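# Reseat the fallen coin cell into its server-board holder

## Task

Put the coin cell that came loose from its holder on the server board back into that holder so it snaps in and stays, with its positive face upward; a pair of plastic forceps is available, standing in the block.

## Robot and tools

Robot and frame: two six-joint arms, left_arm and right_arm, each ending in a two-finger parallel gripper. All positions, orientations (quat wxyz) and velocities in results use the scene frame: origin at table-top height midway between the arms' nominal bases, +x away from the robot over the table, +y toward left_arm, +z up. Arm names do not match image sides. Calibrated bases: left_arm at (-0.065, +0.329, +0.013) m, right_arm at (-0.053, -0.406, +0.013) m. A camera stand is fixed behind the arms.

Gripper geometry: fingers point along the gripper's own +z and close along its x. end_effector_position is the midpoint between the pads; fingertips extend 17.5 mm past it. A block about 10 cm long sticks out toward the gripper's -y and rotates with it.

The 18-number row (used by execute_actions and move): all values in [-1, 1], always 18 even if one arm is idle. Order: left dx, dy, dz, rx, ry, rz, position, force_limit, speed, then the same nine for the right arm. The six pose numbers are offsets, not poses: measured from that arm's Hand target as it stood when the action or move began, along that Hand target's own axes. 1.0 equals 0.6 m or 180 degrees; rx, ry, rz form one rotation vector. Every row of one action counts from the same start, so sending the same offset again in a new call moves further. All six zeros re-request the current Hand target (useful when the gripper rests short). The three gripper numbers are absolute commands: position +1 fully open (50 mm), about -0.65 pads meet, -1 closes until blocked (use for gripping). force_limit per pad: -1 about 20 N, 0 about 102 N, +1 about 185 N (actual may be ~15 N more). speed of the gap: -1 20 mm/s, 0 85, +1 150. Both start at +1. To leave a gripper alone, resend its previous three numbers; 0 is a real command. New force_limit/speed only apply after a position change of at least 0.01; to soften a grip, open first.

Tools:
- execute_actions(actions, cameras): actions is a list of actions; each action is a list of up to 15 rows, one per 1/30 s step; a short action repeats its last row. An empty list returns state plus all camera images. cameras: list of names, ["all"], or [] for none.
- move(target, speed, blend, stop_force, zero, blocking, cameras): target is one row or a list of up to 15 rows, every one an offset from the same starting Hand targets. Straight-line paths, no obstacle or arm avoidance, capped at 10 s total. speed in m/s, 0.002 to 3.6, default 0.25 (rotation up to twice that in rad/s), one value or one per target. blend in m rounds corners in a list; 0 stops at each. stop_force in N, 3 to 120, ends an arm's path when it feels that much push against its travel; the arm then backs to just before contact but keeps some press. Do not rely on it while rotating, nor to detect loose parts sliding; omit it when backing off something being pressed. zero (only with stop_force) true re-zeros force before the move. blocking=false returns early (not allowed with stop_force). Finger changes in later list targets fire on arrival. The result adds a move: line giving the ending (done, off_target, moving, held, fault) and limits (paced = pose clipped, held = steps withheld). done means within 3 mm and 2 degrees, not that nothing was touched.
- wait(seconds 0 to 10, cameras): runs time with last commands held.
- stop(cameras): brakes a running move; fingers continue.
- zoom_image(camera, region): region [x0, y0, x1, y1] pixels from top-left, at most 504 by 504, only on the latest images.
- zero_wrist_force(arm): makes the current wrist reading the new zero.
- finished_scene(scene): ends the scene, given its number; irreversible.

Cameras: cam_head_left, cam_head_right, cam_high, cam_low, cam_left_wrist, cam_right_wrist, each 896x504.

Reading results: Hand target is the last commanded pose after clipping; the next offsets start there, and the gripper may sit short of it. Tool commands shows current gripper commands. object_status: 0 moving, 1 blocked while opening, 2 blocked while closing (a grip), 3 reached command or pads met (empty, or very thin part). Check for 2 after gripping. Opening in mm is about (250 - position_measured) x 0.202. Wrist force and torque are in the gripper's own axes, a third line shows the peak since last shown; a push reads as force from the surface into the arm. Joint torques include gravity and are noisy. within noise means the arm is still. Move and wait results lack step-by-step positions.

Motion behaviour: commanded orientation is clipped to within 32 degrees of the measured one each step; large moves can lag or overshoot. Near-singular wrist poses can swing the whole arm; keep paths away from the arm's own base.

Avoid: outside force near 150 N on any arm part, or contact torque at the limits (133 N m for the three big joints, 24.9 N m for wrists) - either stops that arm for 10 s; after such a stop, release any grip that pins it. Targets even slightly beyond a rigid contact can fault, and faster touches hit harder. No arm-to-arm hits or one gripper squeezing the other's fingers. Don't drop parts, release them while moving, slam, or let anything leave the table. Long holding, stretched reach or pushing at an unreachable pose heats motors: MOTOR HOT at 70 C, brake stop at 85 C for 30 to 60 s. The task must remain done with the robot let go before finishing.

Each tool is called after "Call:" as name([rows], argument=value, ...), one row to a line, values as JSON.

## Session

Call:
execute_actions(actions=[])

Scene clock: 0.00 s.
left_arm: end_effector_position=(+0.7710, +0.3411, +0.1711) position_measured=3 object_status=3 end_effector_quat_wxyz=(-0.065, +0.921, -0.384, -0.012) | right_arm: end_effector_position=(+0.6842, -0.1803, +0.2211) position_measured=3 object_status=3 end_effector_quat_wxyz=(+0.057, +0.705, +0.642, +0.295)
Joint positions: left_arm=[-0.182 -0.693 0.742 -1.623 -1.439 2.174] | right_arm=[3.641 -2.02 -1.603 -0.48 1.627 0.562]
Joint velocities: within noise
Joint torques (N m): no reading
Wrist force (N): no reading
Wrist torque (N m): no reading
Wrist force, peak (N): no reading
Hand target: left_arm +0.7710, +0.3411, +0.1711; -0.065, +0.921, -0.384, -0.012 | right_arm +0.6842, -0.1803, +0.2211; +0.057, +0.705, +0.642, +0.295
Tool commands: left_gripper/position=+1.0 left_gripper/force_limit=+1.0 left_gripper/speed=+1.0 right_gripper/position=+1.0 right_gripper/force_limit=+1.0 right_gripper/speed=+1.0

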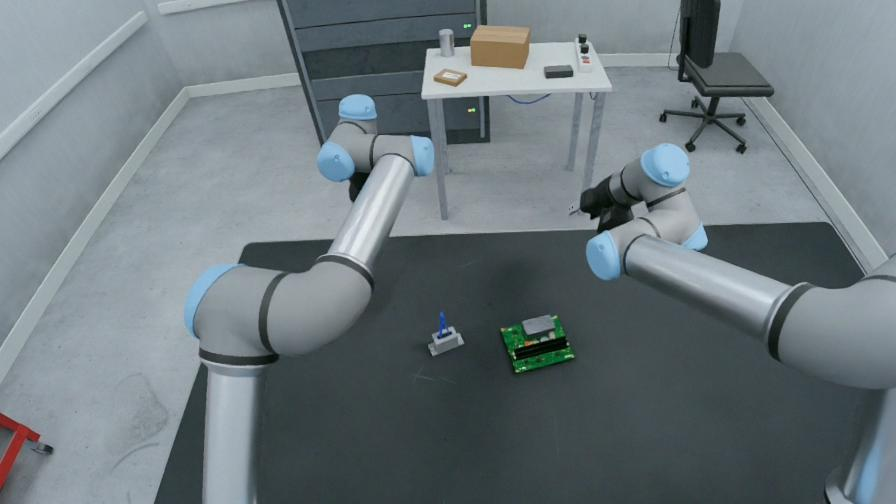

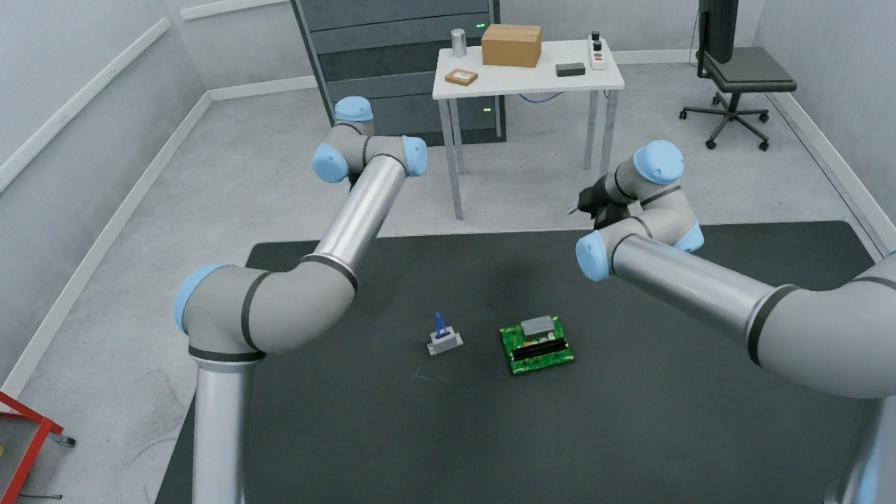

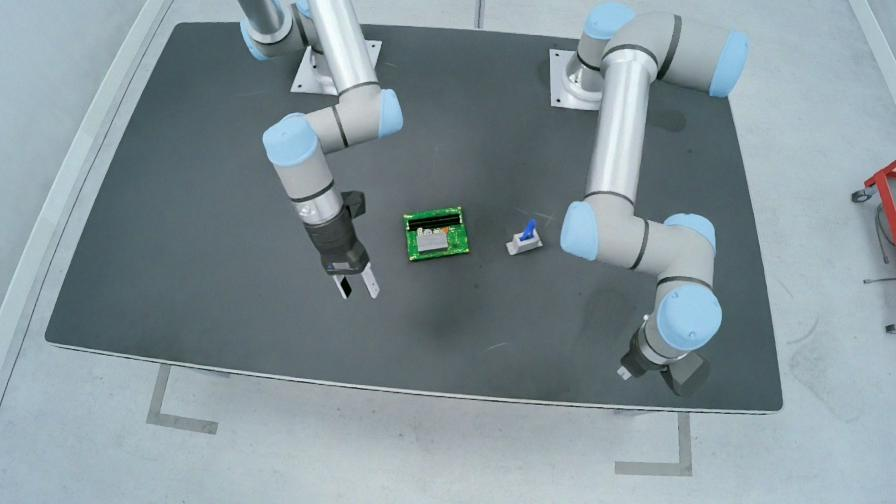

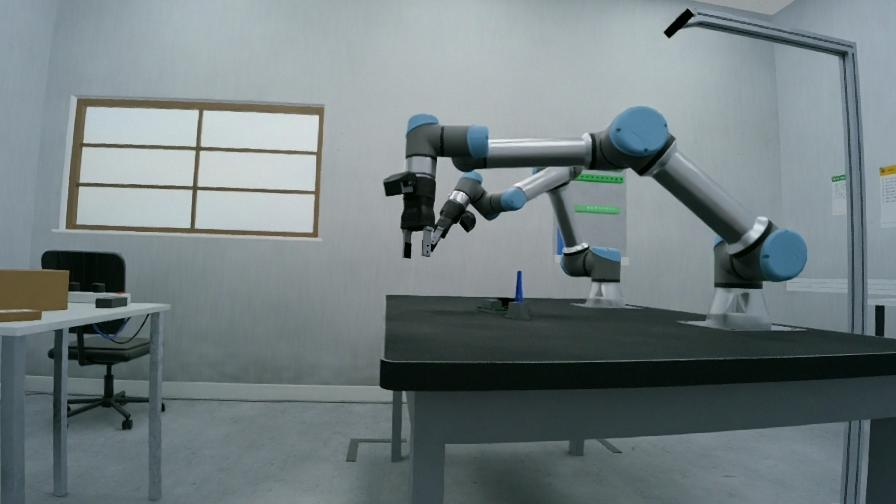

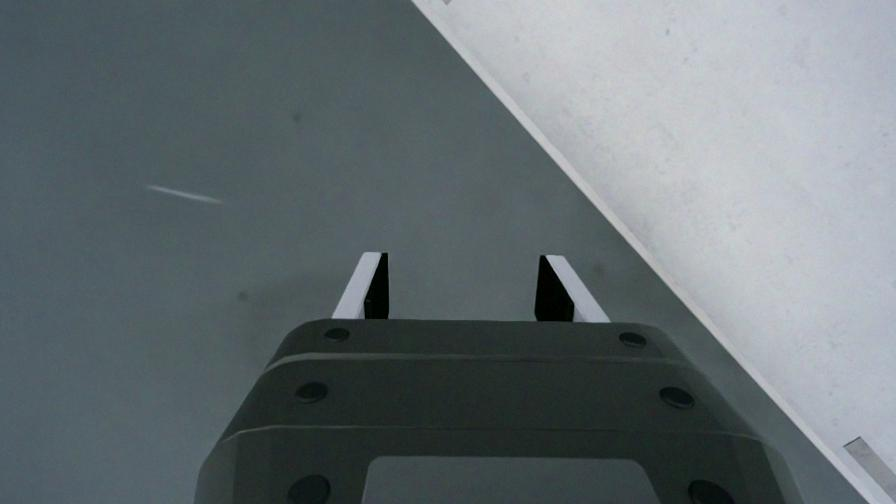

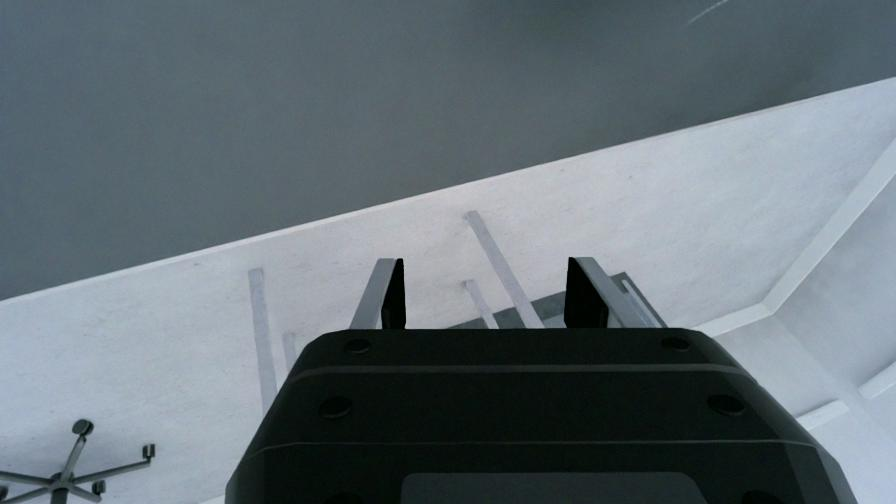

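Call:
move(target=[-0.1152,0.5793,-0.3573,-0.0059,0.0476,0.553,1,-1,-1,0,0,0,0,0,0,1,1,1], speed=0.4, cameras=["cam_left_wrist","cam_high"])

Scene clock: 3.80 s.
left_arm: end_effector_position=(+0.4699, +0.1203, +0.3503) position_measured=3 object_status=3 end_effector_quat_wxyz=(+0.000, -0.301, +0.954, +0.000) | right_arm: end_effector_position=(+0.6842, -0.1803, +0.2211) position_measured=3 object_status=3 end_effector_quat_wxyz=(+0.057, +0.705, +0.642, +0.295)
Joint positions: left_arm=[-0.602 -1.412 1.375 -1.534 -1.571 3.494] | right_arm=[3.641 -2.02 -1.603 -0.48 1.627 0.562]
Joint torques (N m): left_arm=[6.72 -21.56 -31 -5.06 1.35 2.34] | right_arm=[0.69 42.2 22.17 4.17 0.21 0.18]
Wrist force (N): left_arm=[0.3 0.1 -0.3] | right_arm=[-0.2 0.0 0.0]
Wrist torque (N m): left_arm=[-0.03 -0.01 0.10] | right_arm=[0.01 0.04 0.00]
Wrist force, peak (N): left_arm=[0.1 -2.0 1.2] | right_arm=[0.2 -0.5 0.6]
Hand target: left_arm +0.4699, +0.1203, +0.3503; +0.000, -0.301, +0.954, +0.000 | right_arm +0.6842, -0.1803, +0.2211; +0.057, +0.705, +0.642, +0.295
Off the commanded pose: left_arm 0.000 m, 0 deg | right_arm 0.000 m, 0 deg.
move: done
Images, in order (width x height): cam_high 896x504, cam_left_wrist 896x504.

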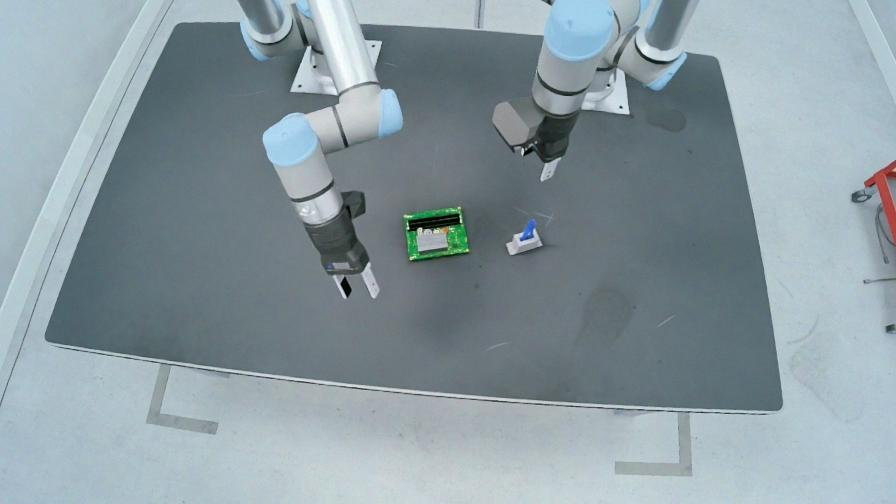

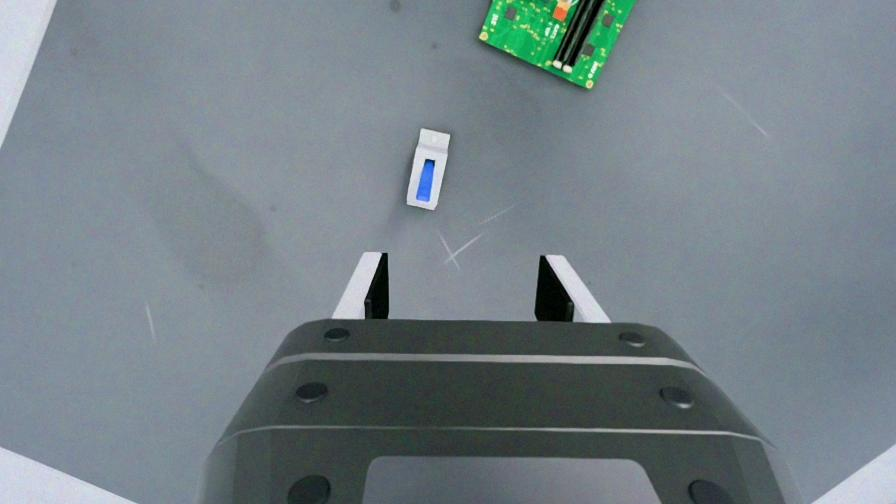

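Call:
move(target=[-0.0395,0.007,0.183,0,0,-0.45,1,-1,-1,0,0,0,0,0,0,1,1,1], speed=0.4, cameras=["cam_left_wrist"])

Call:
zoom_image(camera="cam_left_wrist", region=[370, 130, 530, 290])

Scene clock: 6.87 s.
left_arm: end_effector_position=(+0.4869, +0.1373, +0.2404) position_measured=3 object_status=3 end_effector_quat_wxyz=(+0.000, +0.848, -0.530, +0.000) end_effector_velocity=(+0.000, -0.001, +0.001) end_effector_angular_velocity=(-0.001, -0.001, +0.004) | right_arm: end_effector_position=(+0.6842, -0.1803, +0.2211) position_measured=3 object_status=3 end_effector_quat_wxyz=(+0.057, +0.705, +0.642, +0.295)
Joint positions: left_arm=[-0.56 -1.362 1.598 -1.806 -1.571 2.123] | right_arm=[3.641 -2.02 -1.603 -0.48 1.627 0.562]
Joint velocities: left_arm=[0 -0.001 0 -0.001 -0.001 -0.005] | right_arm=[within noise]
Joint torques (N m): left_arm=[-10.71 -48.82 -29.79 -1.16 0.03 -2.12] | right_arm=[0.61 41.87 21.24 4.06 0.13 0.34]
Wrist force (N): left_arm=[-0.1 0.0 -0.7] | right_arm=[-0.3 -0.3 0.1]
Wrist torque (N m): left_arm=[-0.06 0.00 0.06] | right_arm=[-0.05 0.04 0.00]
Wrist force, peak (N): left_arm=[0.4 0.2 -0.7] | right_arm=[0.2 -0.8 0.4]
Hand target: left_arm +0.4869, +0.1372, +0.2405; +0.000, +0.848, -0.530, +0.000 | right_arm +0.6842, -0.1803, +0.2211; +0.057, +0.705, +0.642, +0.295
Off the commanded pose: left_arm 0.000 m, 0 deg | right_arm 0.000 m, 0 deg.
move: done
Images, in order (width x height): cam_left_wrist 896x504.

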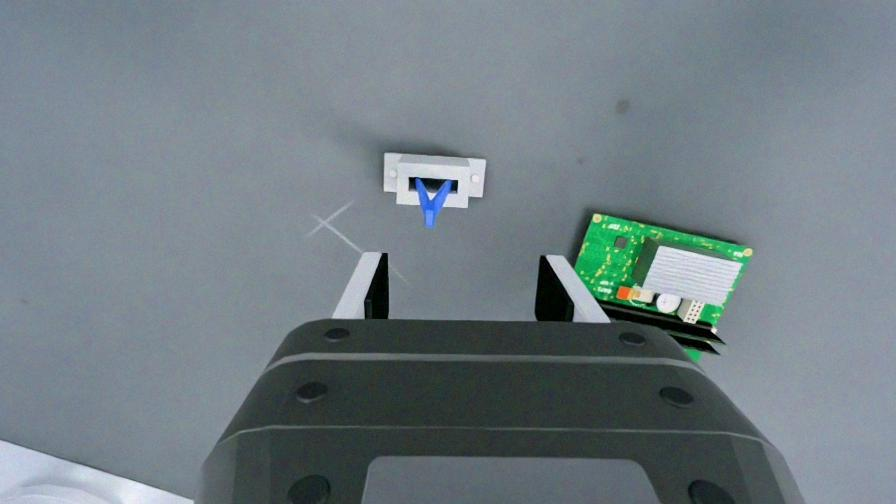

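Scaled by 3.150 from the camera's 896x504 image, which has a finer 1280x720 frame.

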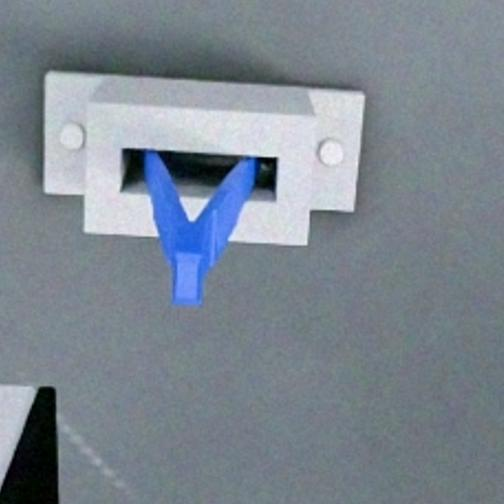

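Call:
move([
  [-0.0238,0,0.06,0,0,0.016,1,-1,-1,0,0,0,0,0,0,1,1,1],
  [-0.0238,0,0.2520,0,0,0.016,1,-1,-1,0,0,0,0,0,0,1,1,1],
], speed=0.1, stop_force=12, cameras=["cam_left_wrist"])

Scene clock: 10.07 s.
left_arm: end_effector_position=(+0.4806, +0.1500, +0.0893) position_measured=3 object_status=3 end_effector_quat_wxyz=(+0.000, +0.835, -0.551, +0.000) | right_arm: end_effector_position=(+0.6842, -0.1803, +0.2211) position_measured=3 object_status=3 end_effector_quat_wxyz=(+0.057, +0.705, +0.642, +0.295)
Joint positions: left_arm=[-0.547 -1.235 1.856 -2.192 -1.571 2.186] | right_arm=[3.641 -2.02 -1.603 -0.48 1.627 0.562]
Joint torques (N m): left_arm=[-5.3 -51.22 -18.52 -5.28 -0.03 -2.21] | right_arm=[0.98 42.45 21.77 3.89 0.21 0.23]
Wrist force (N): left_arm=[0.2 0.2 -0.2] | right_arm=[-0.1 -0.2 0.3]
Wrist torque (N m): left_arm=[0.00 -0.03 0.09] | right_arm=[-0.03 0.01 0.00]
Wrist force, peak (N): left_arm=[0.9 0.2 -2.3] | right_arm=[0.2 -0.6 0.6]
Hand target: left_arm +0.4806, +0.1500, +0.0893; +0.000, +0.835, -0.551, +0.000 | right_arm +0.6842, -0.1803, +0.2211; +0.057, +0.705, +0.642, +0.295
Off the commanded pose: left_arm 0.000 m, 0 deg | right_arm 0.000 m, 0 deg.
move: done
Images, in order (width x height): cam_left_wrist 896x504.

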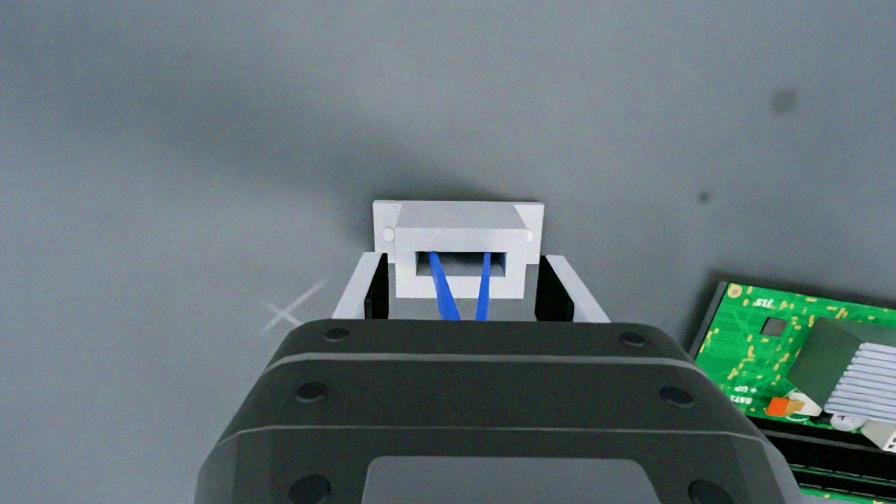

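Call:
move(target=[0,0,0,0,0,0,-0.15,-1,-1,0,0,0,0,0,0,1,1,1])

Call:
move(target=[0,0,-0.27,0,0,0,-0.15,-1,-1,0,0,0,0,0,0,1,1,1], speed=0.15, cameras=["cam_left_wrist","cam_low"])

Scene clock: 13.37 s.
left_arm: end_effector_position=(+0.4806, +0.1500, +0.0893) position_measured=175 object_status=0 end_effector_quat_wxyz=(+0.000, +0.835, -0.551, +0.000) | right_arm: end_effector_position=(+0.6842, -0.1803, +0.2211) position_measured=3 object_status=3 end_effector_quat_wxyz=(+0.057, +0.705, +0.642, +0.295)
Joint positions: left_arm=[-0.547 -1.235 1.856 -2.192 -1.571 2.186] | right_arm=[3.641 -2.02 -1.603 -0.48 1.627 0.562]
Joint torques (N m): left_arm=[9.9 -49.86 -18.09 -5.31 1.04 -2.15] | right_arm=[1.38 41.53 22.04 3.94 0.02 0.21]
Wrist force (N): left_arm=[0.3 0.3 -0.7] | right_arm=[0.1 -0.4 0.4]
Wrist torque (N m): left_arm=[0.01 -0.04 0.08] | right_arm=[-0.06 -0.02 0.00]
Wrist force, peak (N): left_arm=[0.0 0.4 -0.8] | right_arm=[-0.1 -0.6 0.6]
Hand target: left_arm +0.4806, +0.1500, +0.0893; +0.000, +0.835, -0.551, +0.000 | right_arm +0.6842, -0.1803, +0.2211; +0.057, +0.705, +0.642, +0.295
Off the commanded pose: left_arm 0.000 m, 0 deg | right_arm 0.000 m, 0 deg.
move: done

Scene clock: 14.93 s.
left_arm: end_effector_position=(+0.4806, +0.1501, +0.2513) position_measured=175 object_status=3 end_effector_quat_wxyz=(+0.000, +0.835, -0.551, +0.000) | right_arm: end_effector_position=(+0.6842, -0.1803, +0.2211) position_measured=3 object_status=3 end_effector_quat_wxyz=(+0.057, +0.705, +0.642, +0.295)
Joint positions: left_arm=[-0.546 -1.392 1.605 -1.785 -1.571 2.186] | right_arm=[3.641 -2.02 -1.603 -0.48 1.627 0.562]
Joint torques (N m): left_arm=[11.9 -20.17 -28.63 -2.21 -0.16 2.64] | right_arm=[0.77 41.96 22.13 4.01 0.06 0.18]
Wrist force (N): left_arm=[0.0 0.1 -0.2] | right_arm=[-0.1 -0.4 0.0]
Wrist torque (N m): left_arm=[-0.01 -0.02 0.08] | right_arm=[-0.06 0.02 0.00]
Wrist force, peak (N): left_arm=[0.0 0.3 -2.9] | right_arm=[0.0 -0.6 0.5]
Hand target: left_arm +0.4806, +0.1501, +0.2513; +0.000, +0.835, -0.551, +0.000 | right_arm +0.6842, -0.1803, +0.2211; +0.057, +0.705, +0.642, +0.295
Off the commanded pose: left_arm 0.000 m, 0 deg | right_arm 0.000 m, 0 deg.
move: done
Images, in order (width x height): cam_low 896x504, cam_left_wrist 896x504.

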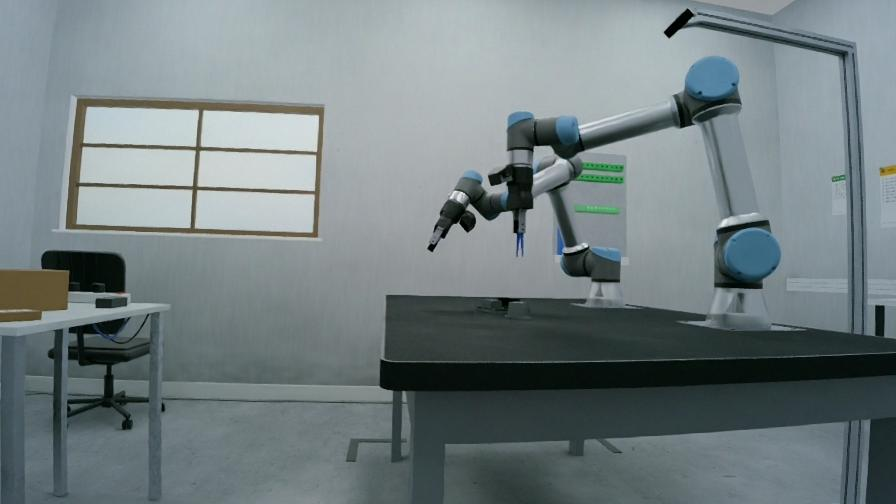

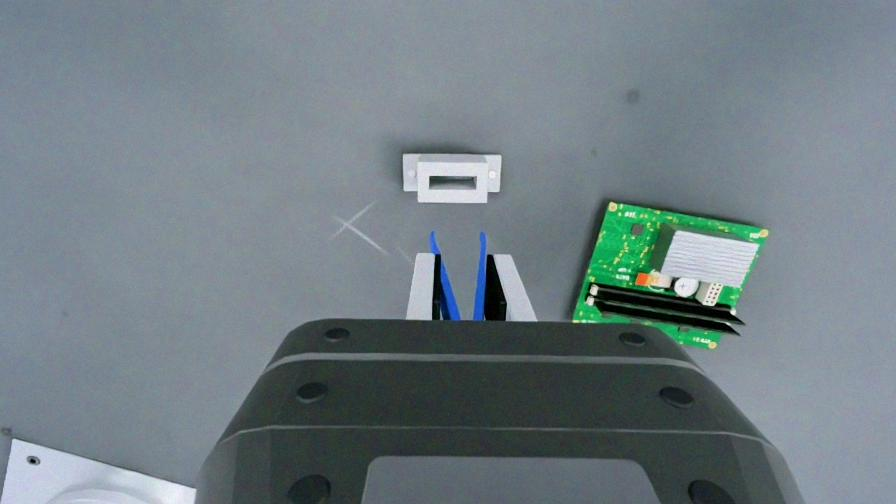

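Call:
move([
  [0.2848,0.1822,0.10,0,0,0.378,-0.135,-1,-1,0,0,0,0,0,0,1,1,1],
  [0.2848,0.1822,0.185,0,0,0.378,-0.135,-1,-1,0,0,0,0,0,0,1,1,1],
], speed=0.25, cameras=["cam_left_wrist"])

Call:
zoom_image(camera="cam_left_wrist", region=[380, 110, 520, 250])

Scene clock: 18.70 s.
left_arm: end_effector_position=(+0.4472, -0.0501, +0.1405) position_measured=173 object_status=3 end_effector_quat_wxyz=(+0.000, -0.383, +0.924, +0.000) | right_arm: end_effector_position=(+0.6842, -0.1803, +0.2211) position_measured=3 object_status=3 end_effector_quat_wxyz=(+0.057, +0.705, +0.642, +0.295)
Joint positions: left_arm=[-0.843 -1.163 1.6 -2.008 -1.571 3.077] | right_arm=[3.641 -2.02 -1.603 -0.48 1.627 0.562]
Joint torques (N m): left_arm=[12.7 -48.08 -15.33 -5.57 1.08 2.64] | right_arm=[0.42 41.37 21.92 3.98 0.23 0.16]
Wrist force (N): left_arm=[0.1 0.3 -0.1] | right_arm=[0.2 -0.2 0.0]
Wrist torque (N m): left_arm=[0.00 -0.01 0.09] | right_arm=[-0.02 -0.02 0.00]
Wrist force, peak (N): left_arm=[0.0 0.4 3.4] | right_arm=[-0.2 -0.3 0.7]
Hand target: left_arm +0.4472, -0.0501, +0.1404; +0.000, -0.384, +0.924, +0.000 | right_arm +0.6842, -0.1803, +0.2211; +0.057, +0.705, +0.642, +0.295
Off the commanded pose: left_arm 0.000 m, 0 deg | right_arm 0.000 m, 0 deg.
move: done
Images, in order (width x height): cam_left_wrist 896x504.

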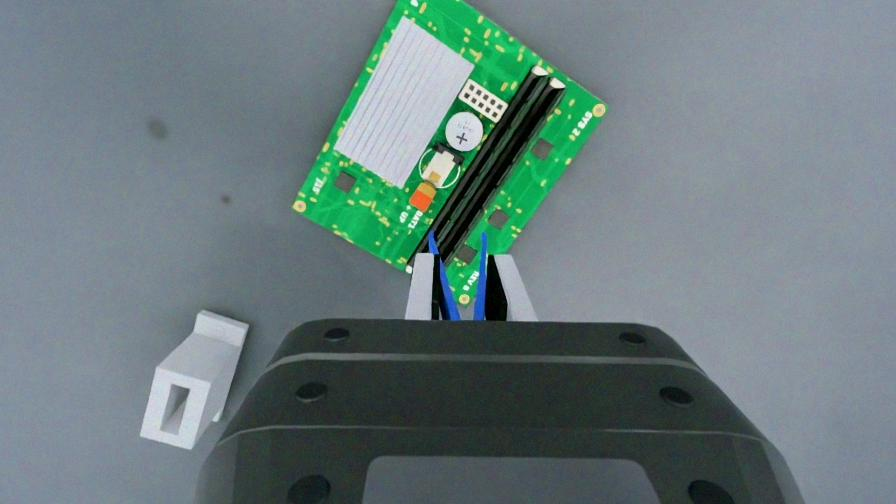

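Scaled by 3.600 from the camera's 896x504 image, which has a finer 1280x720 frame.

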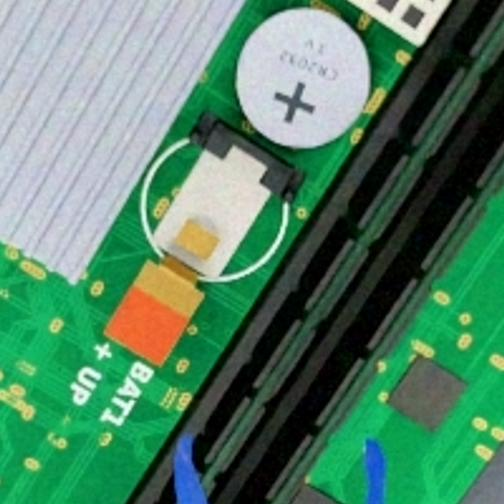

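Call:
move(target=[0.0065,-0.0695,0.038,0,0,0,-0.125,-1,-1,0,0,0,0,0,0,1,1,1], speed=0.15, cameras=["cam_left_wrist"])

Call:
zoom_image(camera="cam_left_wrist", region=[400, 150, 520, 270])

Scene clock: 20.13 s.
left_arm: end_effector_position=(+0.4740, -0.0823, +0.1176) position_measured=171 object_status=3 end_effector_quat_wxyz=(+0.000, -0.384, +0.924, +0.000) | right_arm: end_effector_position=(+0.6842, -0.1803, +0.2211) position_measured=3 object_status=3 end_effector_quat_wxyz=(+0.057, +0.705, +0.642, +0.295)
Joint positions: left_arm=[-0.845 -1.052 1.493 -2.013 -1.571 3.075] | right_arm=[3.641 -2.02 -1.603 -0.48 1.627 0.562]
Joint torques (N m): left_arm=[-5.04 -46.97 -24.57 -1.61 -0.28 -0.21] | right_arm=[0.26 41.88 22.52 3.99 0.16 0.14]
Wrist force (N): left_arm=[-0.1 0.3 0.1] | right_arm=[-0.2 -0.3 0.1]
Wrist torque (N m): left_arm=[0.00 0.04 0.11] | right_arm=[-0.03 0.04 0.00]
Wrist force, peak (N): left_arm=[-0.1 2.0 -1.1] | right_arm=[0.1 -0.5 0.5]
Hand target: left_arm +0.4740, -0.0823, +0.1176; +0.000, -0.384, +0.924, +0.000 | right_arm +0.6842, -0.1803, +0.2211; +0.057, +0.705, +0.642, +0.295
Off the commanded pose: left_arm 0.000 m, 0 deg | right_arm 0.000 m, 0 deg.
move: done
Images, in order (width x height): cam_left_wrist 896x504.

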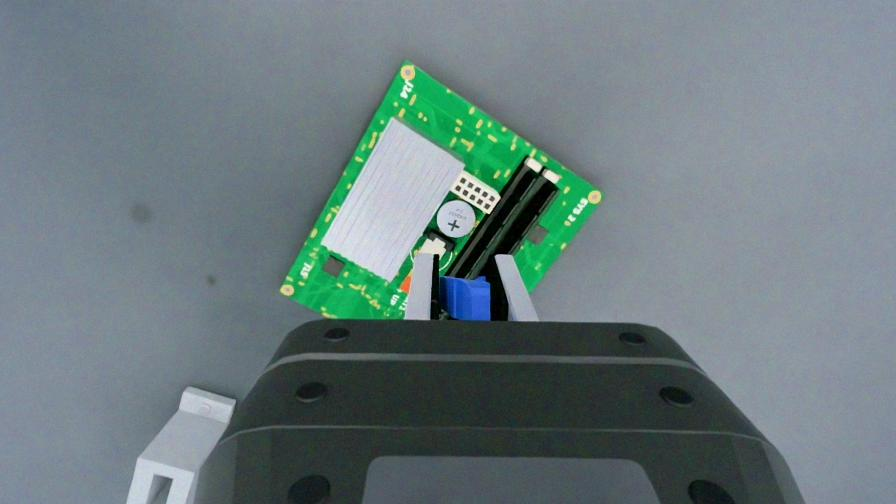

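Scaled by 4.200 from the camera's 896x504 image, which has a finer 1280x720 frame.

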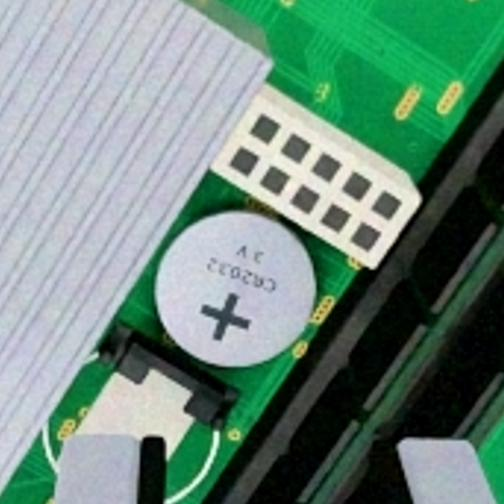

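Call:
move(target=[0,0,0,0,0,0,-0.3,-1,-1,0,0,0,0,0,0,1,1,1])

Call:
move(target=[0,0,-0.2,0,0,0,-0.3,-1,-1,0,0,0,0,0,0,1,1,1], speed=0.1, cameras=["cam_left_wrist","cam_low","cam_head_right"])

Call:
zoom_image(camera="cam_low", region=[440, 140, 580, 320])

Call:
zoom_image(camera="cam_left_wrist", region=[400, 210, 540, 330])

Scene clock: 20.97 s.
left_arm: end_effector_position=(+0.4740, -0.0823, +0.1177) position_measured=198 object_status=0 end_effector_quat_wxyz=(+0.000, -0.383, +0.924, +0.000) | right_arm: end_effector_position=(+0.6842, -0.1803, +0.2211) position_measured=3 object_status=3 end_effector_quat_wxyz=(+0.057, +0.705, +0.642, +0.295)
Joint positions: left_arm=[-0.845 -1.052 1.493 -2.013 -1.571 3.075] | right_arm=[3.641 -2.02 -1.603 -0.48 1.627 0.562]
Joint torques (N m): left_arm=[7.59 -38.42 -28.67 -1.79 -1.25 2.3] | right_arm=[0.71 41.84 21.95 3.91 0.13 0.21]
Wrist force (N): left_arm=[0.2 0.5 0.1] | right_arm=[0.3 -0.3 0.2]
Wrist torque (N m): left_arm=[0.03 0.01 0.11] | right_arm=[-0.04 -0.04 0.00]
Wrist force, peak (N): left_arm=[-0.1 0.6 0.1] | right_arm=[-0.1 -0.4 0.5]
Hand target: left_arm +0.4740, -0.0823, +0.1176; +0.000, -0.384, +0.924, +0.000 | right_arm +0.6842, -0.1803, +0.2211; +0.057, +0.705, +0.642, +0.295
Off the commanded pose: left_arm 0.000 m, 0 deg | right_arm 0.000 m, 0 deg.
move: done

Scene clock: 22.63 s.
left_arm: end_effector_position=(+0.4740, -0.0822, +0.2377) position_measured=198 object_status=3 end_effector_quat_wxyz=(+0.000, -0.384, +0.924, +0.000) | right_arm: end_effector_position=(+0.6842, -0.1803, +0.2211) position_measured=3 object_status=3 end_effector_quat_wxyz=(+0.057, +0.705, +0.642, +0.295)
Joint positions: left_arm=[-0.845 -1.138 1.302 -1.736 -1.571 3.075] | right_arm=[3.641 -2.02 -1.603 -0.48 1.627 0.562]
Joint torques (N m): left_arm=[12.58 -32.43 -25.21 -3.32 0.88 2.64] | right_arm=[0.65 42.27 22.36 3.91 0.15 0.08]
Wrist force (N): left_arm=[0.3 0.1 0.2] | right_arm=[-0.1 0.0 0.0]
Wrist torque (N m): left_arm=[0.00 -0.04 0.12] | right_arm=[0.00 0.02 0.00]
Wrist force, peak (N): left_arm=[0.0 0.6 2.2] | right_arm=[0.0 -0.4 0.6]
Hand target: left_arm +0.4740, -0.0822, +0.2376; +0.000, -0.384, +0.924, +0.000 | right_arm +0.6842, -0.1803, +0.2211; +0.057, +0.705, +0.642, +0.295
Off the commanded pose: left_arm 0.000 m, 0 deg | right_arm 0.000 m, 0 deg.
move: done
Images, in order (width x height): cam_head_right 896x504, cam_low 896x504, cam_left_wrist 896x504.

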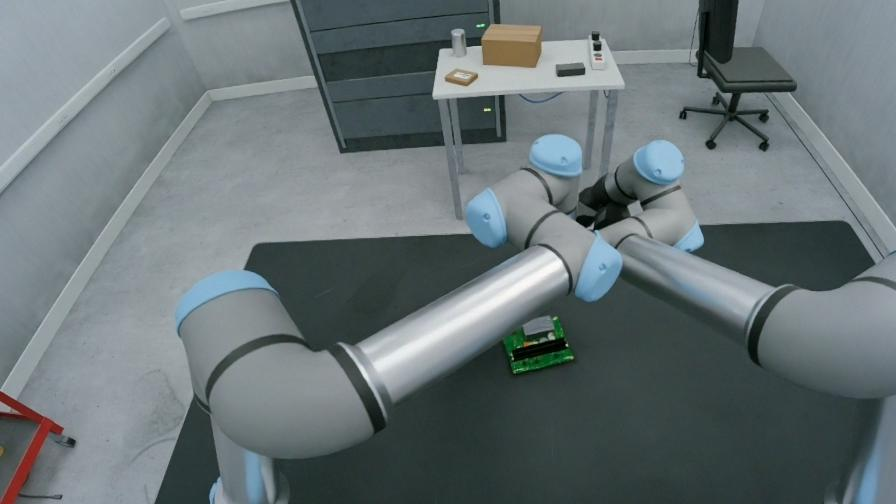

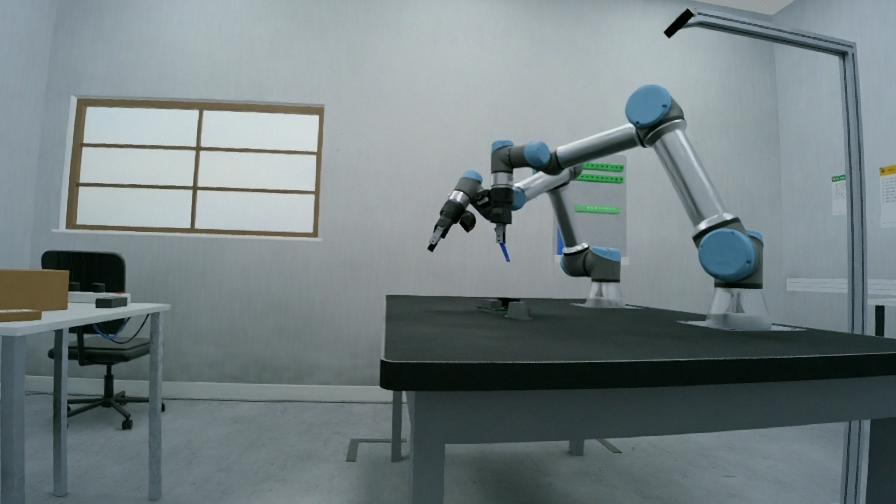

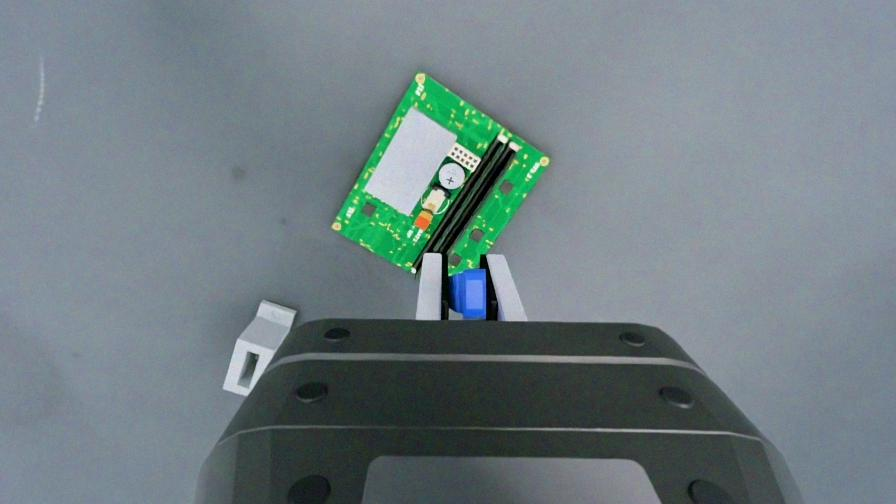

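Scaled by 2.800 from the camera's 896x504 image, which has a finer 1280x720 frame.

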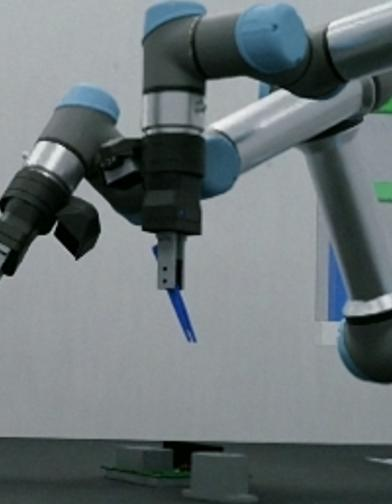

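Scaled by 3.600 from the camera's 896x504 image, which has a finer 1280x720 frame.

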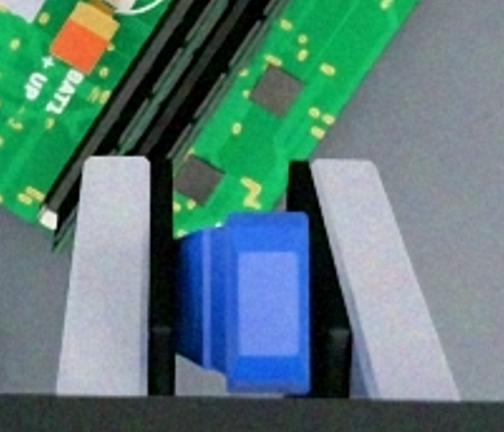

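Call:
move([
  [-0.033,0.3017,0,0,0,0,-0.3,-1,-1,0,0,0,0,0,0,1,1,1],
  [-0.033,0.3017,0.235,0,0,0,-0.3,-1,-1,0,0,0,0,0,0,1,1,1],
], speed=[0.2,0.1])

Call:
move(target=[0,0,0.06,0,0,0,-0.3,-1,-1,0,0,0,0,0,0,1,1,1], speed=0.02, stop_force=3, cameras=["cam_low","cam_left_wrist"])

Call:
zoom_image(camera="cam_low", region=[460, 200, 580, 320])

Scene clock: 26.67 s.
left_arm: end_effector_position=(+0.3597, +0.0595, +0.0965) position_measured=198 object_status=3 end_effector_quat_wxyz=(+0.000, -0.384, +0.924, +0.000) | right_arm: end_effector_position=(+0.6842, -0.1803, +0.2211) position_measured=3 object_status=3 end_effector_quat_wxyz=(+0.057, +0.705, +0.642, +0.295)
Joint positions: left_arm=[-0.829 -1.396 2.048 -2.223 -1.571 3.091] | right_arm=[3.641 -2.02 -1.603 -0.48 1.627 0.562]
Joint torques (N m): left_arm=[-6.93 -38.62 -20.53 -4.05 0.65 -1] | right_arm=[0.66 41.34 22.45 3.81 0.25 0.16]
Wrist force (N): left_arm=[0.1 0.2 0.0] | right_arm=[0.1 -0.1 0.1]
Wrist torque (N m): left_arm=[-0.01 0.00 0.10] | right_arm=[0.00 -0.01 0.00]
Wrist force, peak (N): left_arm=[0.8 -3.4 0.2] | right_arm=[0.1 -0.8 0.3]
Hand target: left_arm +0.3598, +0.0595, +0.0966; +0.000, -0.384, +0.924, +0.000 | right_arm +0.6842, -0.1803, +0.2211; +0.057, +0.705, +0.642, +0.295
Off the commanded pose: left_arm 0.000 m, 0 deg | right_arm 0.000 m, 0 deg.
move: done

Scene clock: 29.57 s.
left_arm: end_effector_position=(+0.3598, +0.0595, +0.0606) position_measured=198 object_status=3 end_effector_quat_wxyz=(+0.000, -0.384, +0.924, +0.000) | right_arm: end_effector_position=(+0.6842, -0.1803, +0.2211) position_measured=3 object_status=3 end_effector_quat_wxyz=(+0.057, +0.705, +0.642, +0.295)
Joint positions: left_arm=[-0.829 -1.333 2.088 -2.326 -1.571 3.091] | right_arm=[3.641 -2.02 -1.603 -0.48 1.627 0.562]
Joint torques (N m): left_arm=[-3.9 -44.92 -24.63 -1.13 1.37 -0.25] | right_arm=[0.21 42.15 22.5 3.74 0.12 0.29]
Wrist force (N): left_arm=[0.2 0.0 -0.2] | right_arm=[0.0 -0.2 0.4]
Wrist torque (N m): left_arm=[-0.02 -0.04 0.13] | right_arm=[-0.03 0.01 -0.01]
Wrist force, peak (N): left_arm=[0.0 -0.8 -1.9] | right_arm=[0.1 -0.4 0.8]
Hand target: left_arm +0.3598, +0.0595, +0.0606; +0.000, -0.384, +0.924, +0.000 | right_arm +0.6842, -0.1803, +0.2211; +0.057, +0.705, +0.642, +0.295
Off the commanded pose: left_arm 0.000 m, 0 deg | right_arm 0.000 m, 0 deg.
move: done
Images, in order (width x height): cam_low 896x504, cam_left_wrist 896x504.

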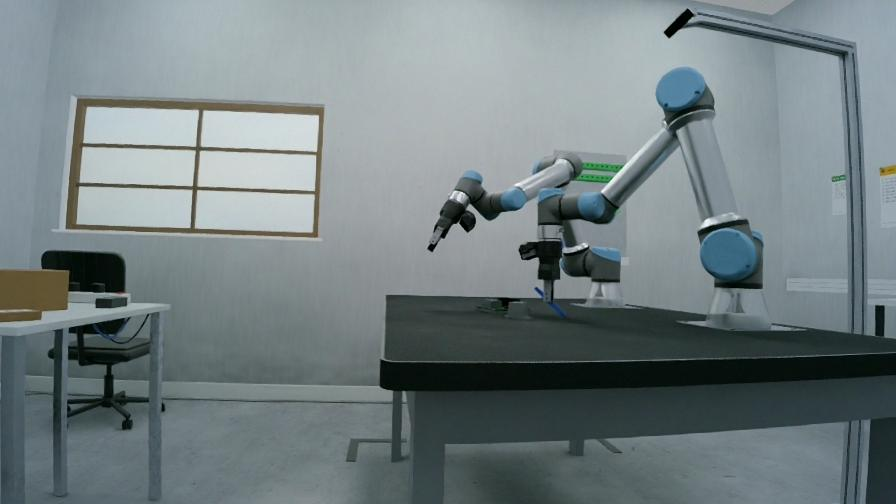

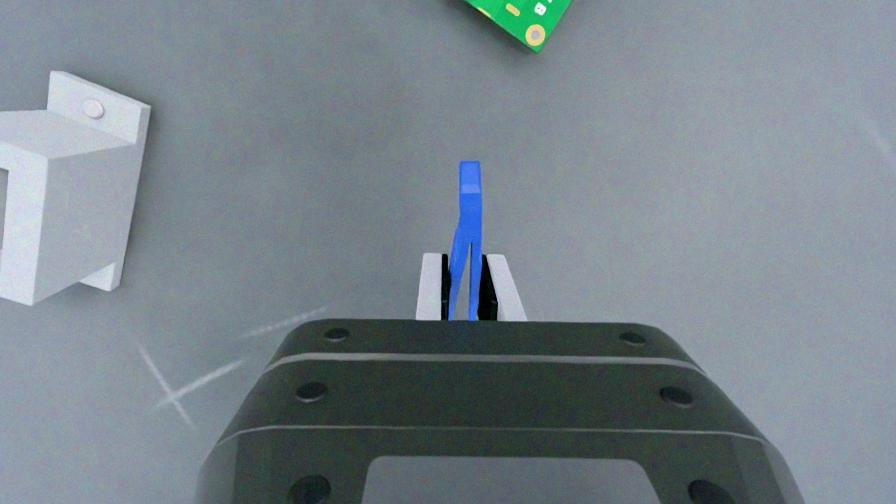

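Scaled by 4.200 from the camera's 896x504 image, which has a finer 1280x720 frame.

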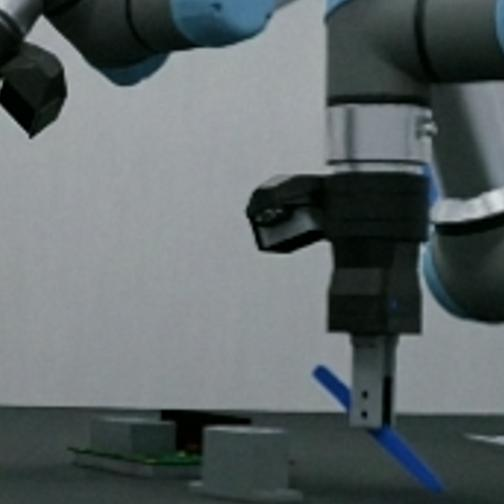

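Call:
move([
  [0,0,-0.1157,0,0,0,-0.3,-1,-1,-0.363,0.108,-0.19,0,0,0,1,1,1],
  [-0.1314,-0.4037,-0.1157,0,0,-0.30,-0.3,-1,-1,-0.363,0.108,-0.19,0,0,0,1,1,1],
  [-0.1314,-0.4037,-0.034,0,0,-0.30,-0.3,-1,-1,-0.363,0.108,-0.19,0,0,0,1,1,1],
], speed=[0.3,0.15,0.08], cameras=["cam_low","cam_left_wrist"])

Call:
zoom_image(camera="cam_low", region=[420, 200, 560, 320])

Scene clock: 36.90 s.
left_arm: end_effector_position=(+0.5870, -0.0556, +0.0809) position_measured=198 object_status=3 end_effector_quat_wxyz=(+0.000, +0.761, -0.649, +0.000) | right_arm: end_effector_position=(+0.6849, -0.4299, +0.2694) position_measured=3 object_status=3 end_effector_quat_wxyz=(+0.057, +0.705, +0.642, +0.295)
Joint positions: left_arm=[-0.705 -0.839 1.235 -1.967 -1.571 2.273] | right_arm=[3.241 -1.943 -1.568 -0.649 1.848 0.224]
Joint torques (N m): left_arm=[-11.89 -69 -29.01 -1.12 -0.11 -2.17] | right_arm=[-6.87 49.68 28.93 2.07 2.24 -1.79]
Wrist force (N): left_arm=[0.0 0.1 -0.5] | right_arm=[0.2 -0.1 0.2]
Wrist torque (N m): left_arm=[0.02 -0.03 0.08] | right_arm=[-0.01 -0.03 -0.07]
Wrist force, peak (N): left_arm=[0.4 0.3 -1.9] | right_arm=[3.3 -1.8 2.0]
Hand target: left_arm +0.5870, -0.0556, +0.0810; +0.000, +0.761, -0.649, +0.000 | right_arm +0.6849, -0.4299, +0.2694; +0.057, +0.705, +0.642, +0.295
Off the commanded pose: left_arm 0.000 m, 0 deg | right_arm 0.000 m, 0 deg.
move: done
Images, in order (width x height): cam_low 896x504, cam_left_wrist 896x504.

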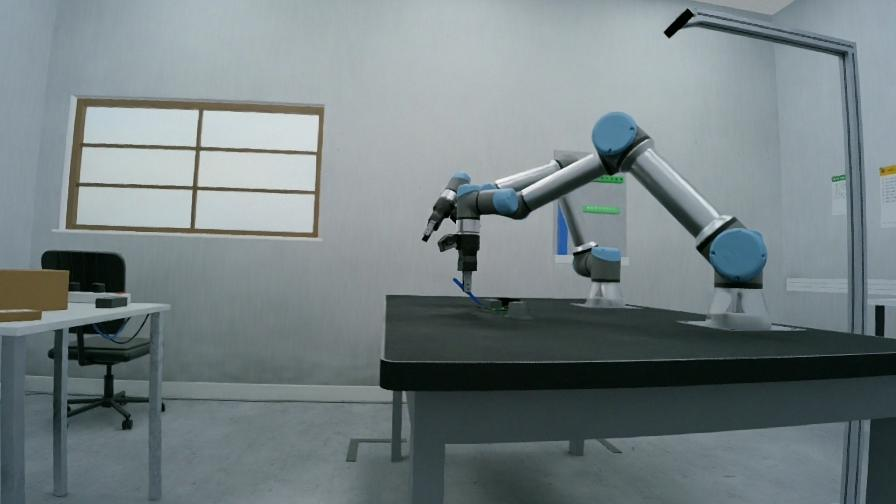

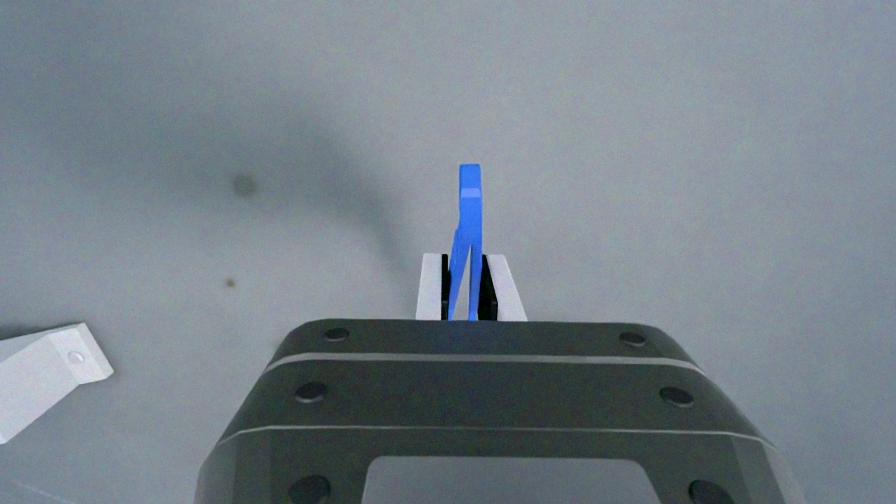

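Scaled by 3.600 from the camera's 896x504 image, which has a finer 1280x720 frame.

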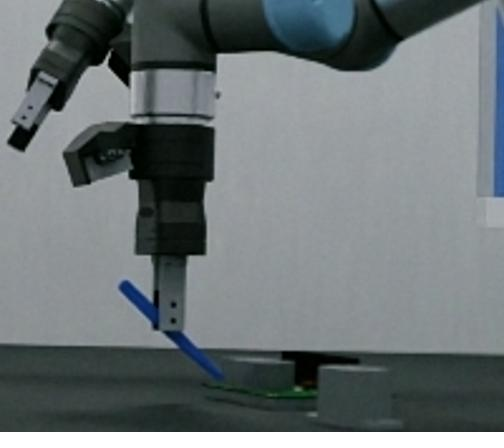

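Call:
move([
  [0,0.025,0,0,0,0,-0.3,-1,-1,0,0,0,0,0,0,1,1,1],
  [0,0.0525,-0.019,0,0,0,-0.3,-1,-1,0,0,0,0,0,0,1,1,1],
  [0,0.0837,-0.031,0,0,0,-0.3,-1,-1,0,0,0,0,0,0,1,1,1],
  [0,0.102,-0.0345,0,0,0,-0.3,-1,-1,0,0,0,0,0,0,1,1,1],
], speed=0.04, blend=0.003, cameras=["cam_low","cam_left_wrist"])

Call:
zoom_image(camera="cam_low", region=[420, 200, 560, 320])

Scene clock: 39.13 s.
left_arm: end_effector_position=(+0.5265, -0.0655, +0.1019) position_measured=198 object_status=3 end_effector_quat_wxyz=(+0.000, +0.761, -0.649, +0.000) | right_arm: end_effector_position=(+0.6849, -0.4299, +0.2694) position_measured=3 object_status=3 end_effector_quat_wxyz=(+0.057, +0.705, +0.642, +0.295)
Joint positions: left_arm=[-0.772 -0.964 1.394 -2.001 -1.571 2.206] | right_arm=[3.241 -1.943 -1.568 -0.649 1.848 0.224]
Joint torques (N m): left_arm=[13.07 -36.95 -27.45 -2.37 -0.7 2.54] | right_arm=[-6.91 49.73 28.24 2.18 2.26 -1.83]
Wrist force (N): left_arm=[-0.1 0.3 0.0] | right_arm=[0.2 -0.1 0.1]
Wrist torque (N m): left_arm=[0.03 0.00 0.07] | right_arm=[-0.02 -0.03 -0.08]
Wrist force, peak (N): left_arm=[0.0 1.0 -0.2] | right_arm=[-0.3 -0.4 0.4]
Hand target: left_arm +0.5266, -0.0653, +0.1017; +0.000, +0.761, -0.649, +0.000 | right_arm +0.6849, -0.4299, +0.2694; +0.057, +0.705, +0.642, +0.295
Off the commanded pose: left_arm 0.000 m, 0 deg | right_arm 0.000 m, 0 deg.
move: done
Images, in order (width x height): cam_low 896x504, cam_left_wrist 896x504.

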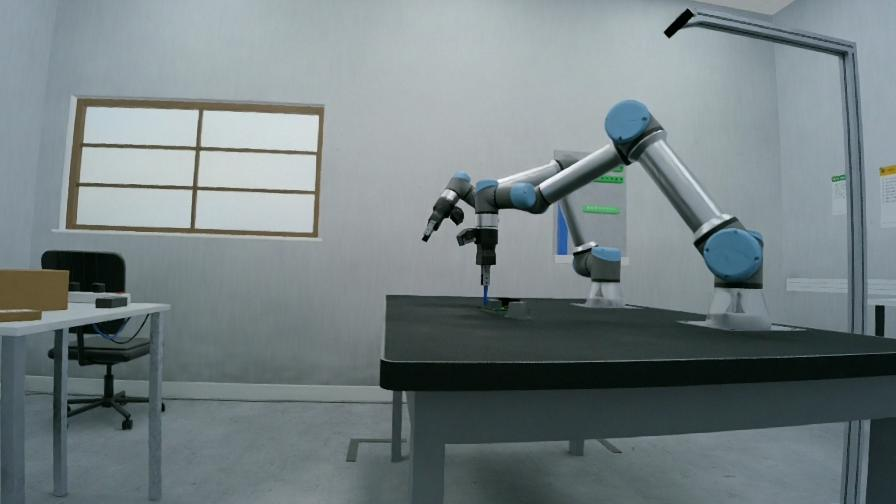

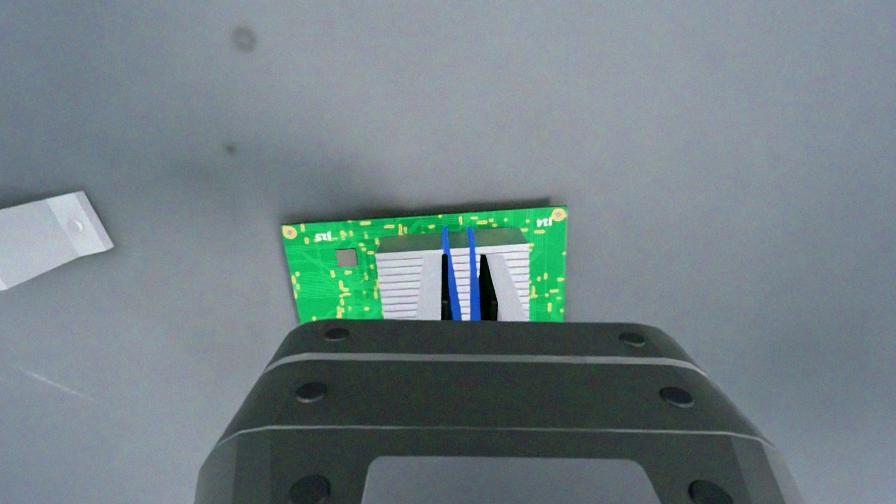

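Scaled by 3.600 from the camera's 896x504 image, which has a finer 1280x720 frame.

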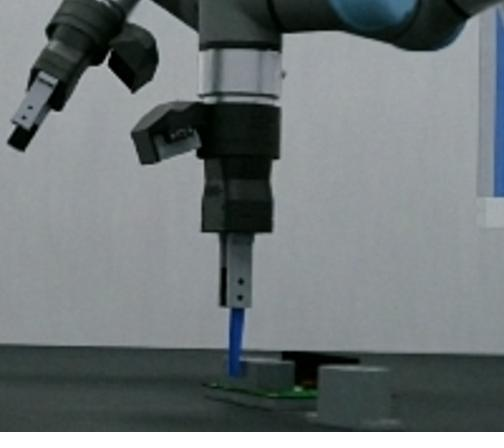

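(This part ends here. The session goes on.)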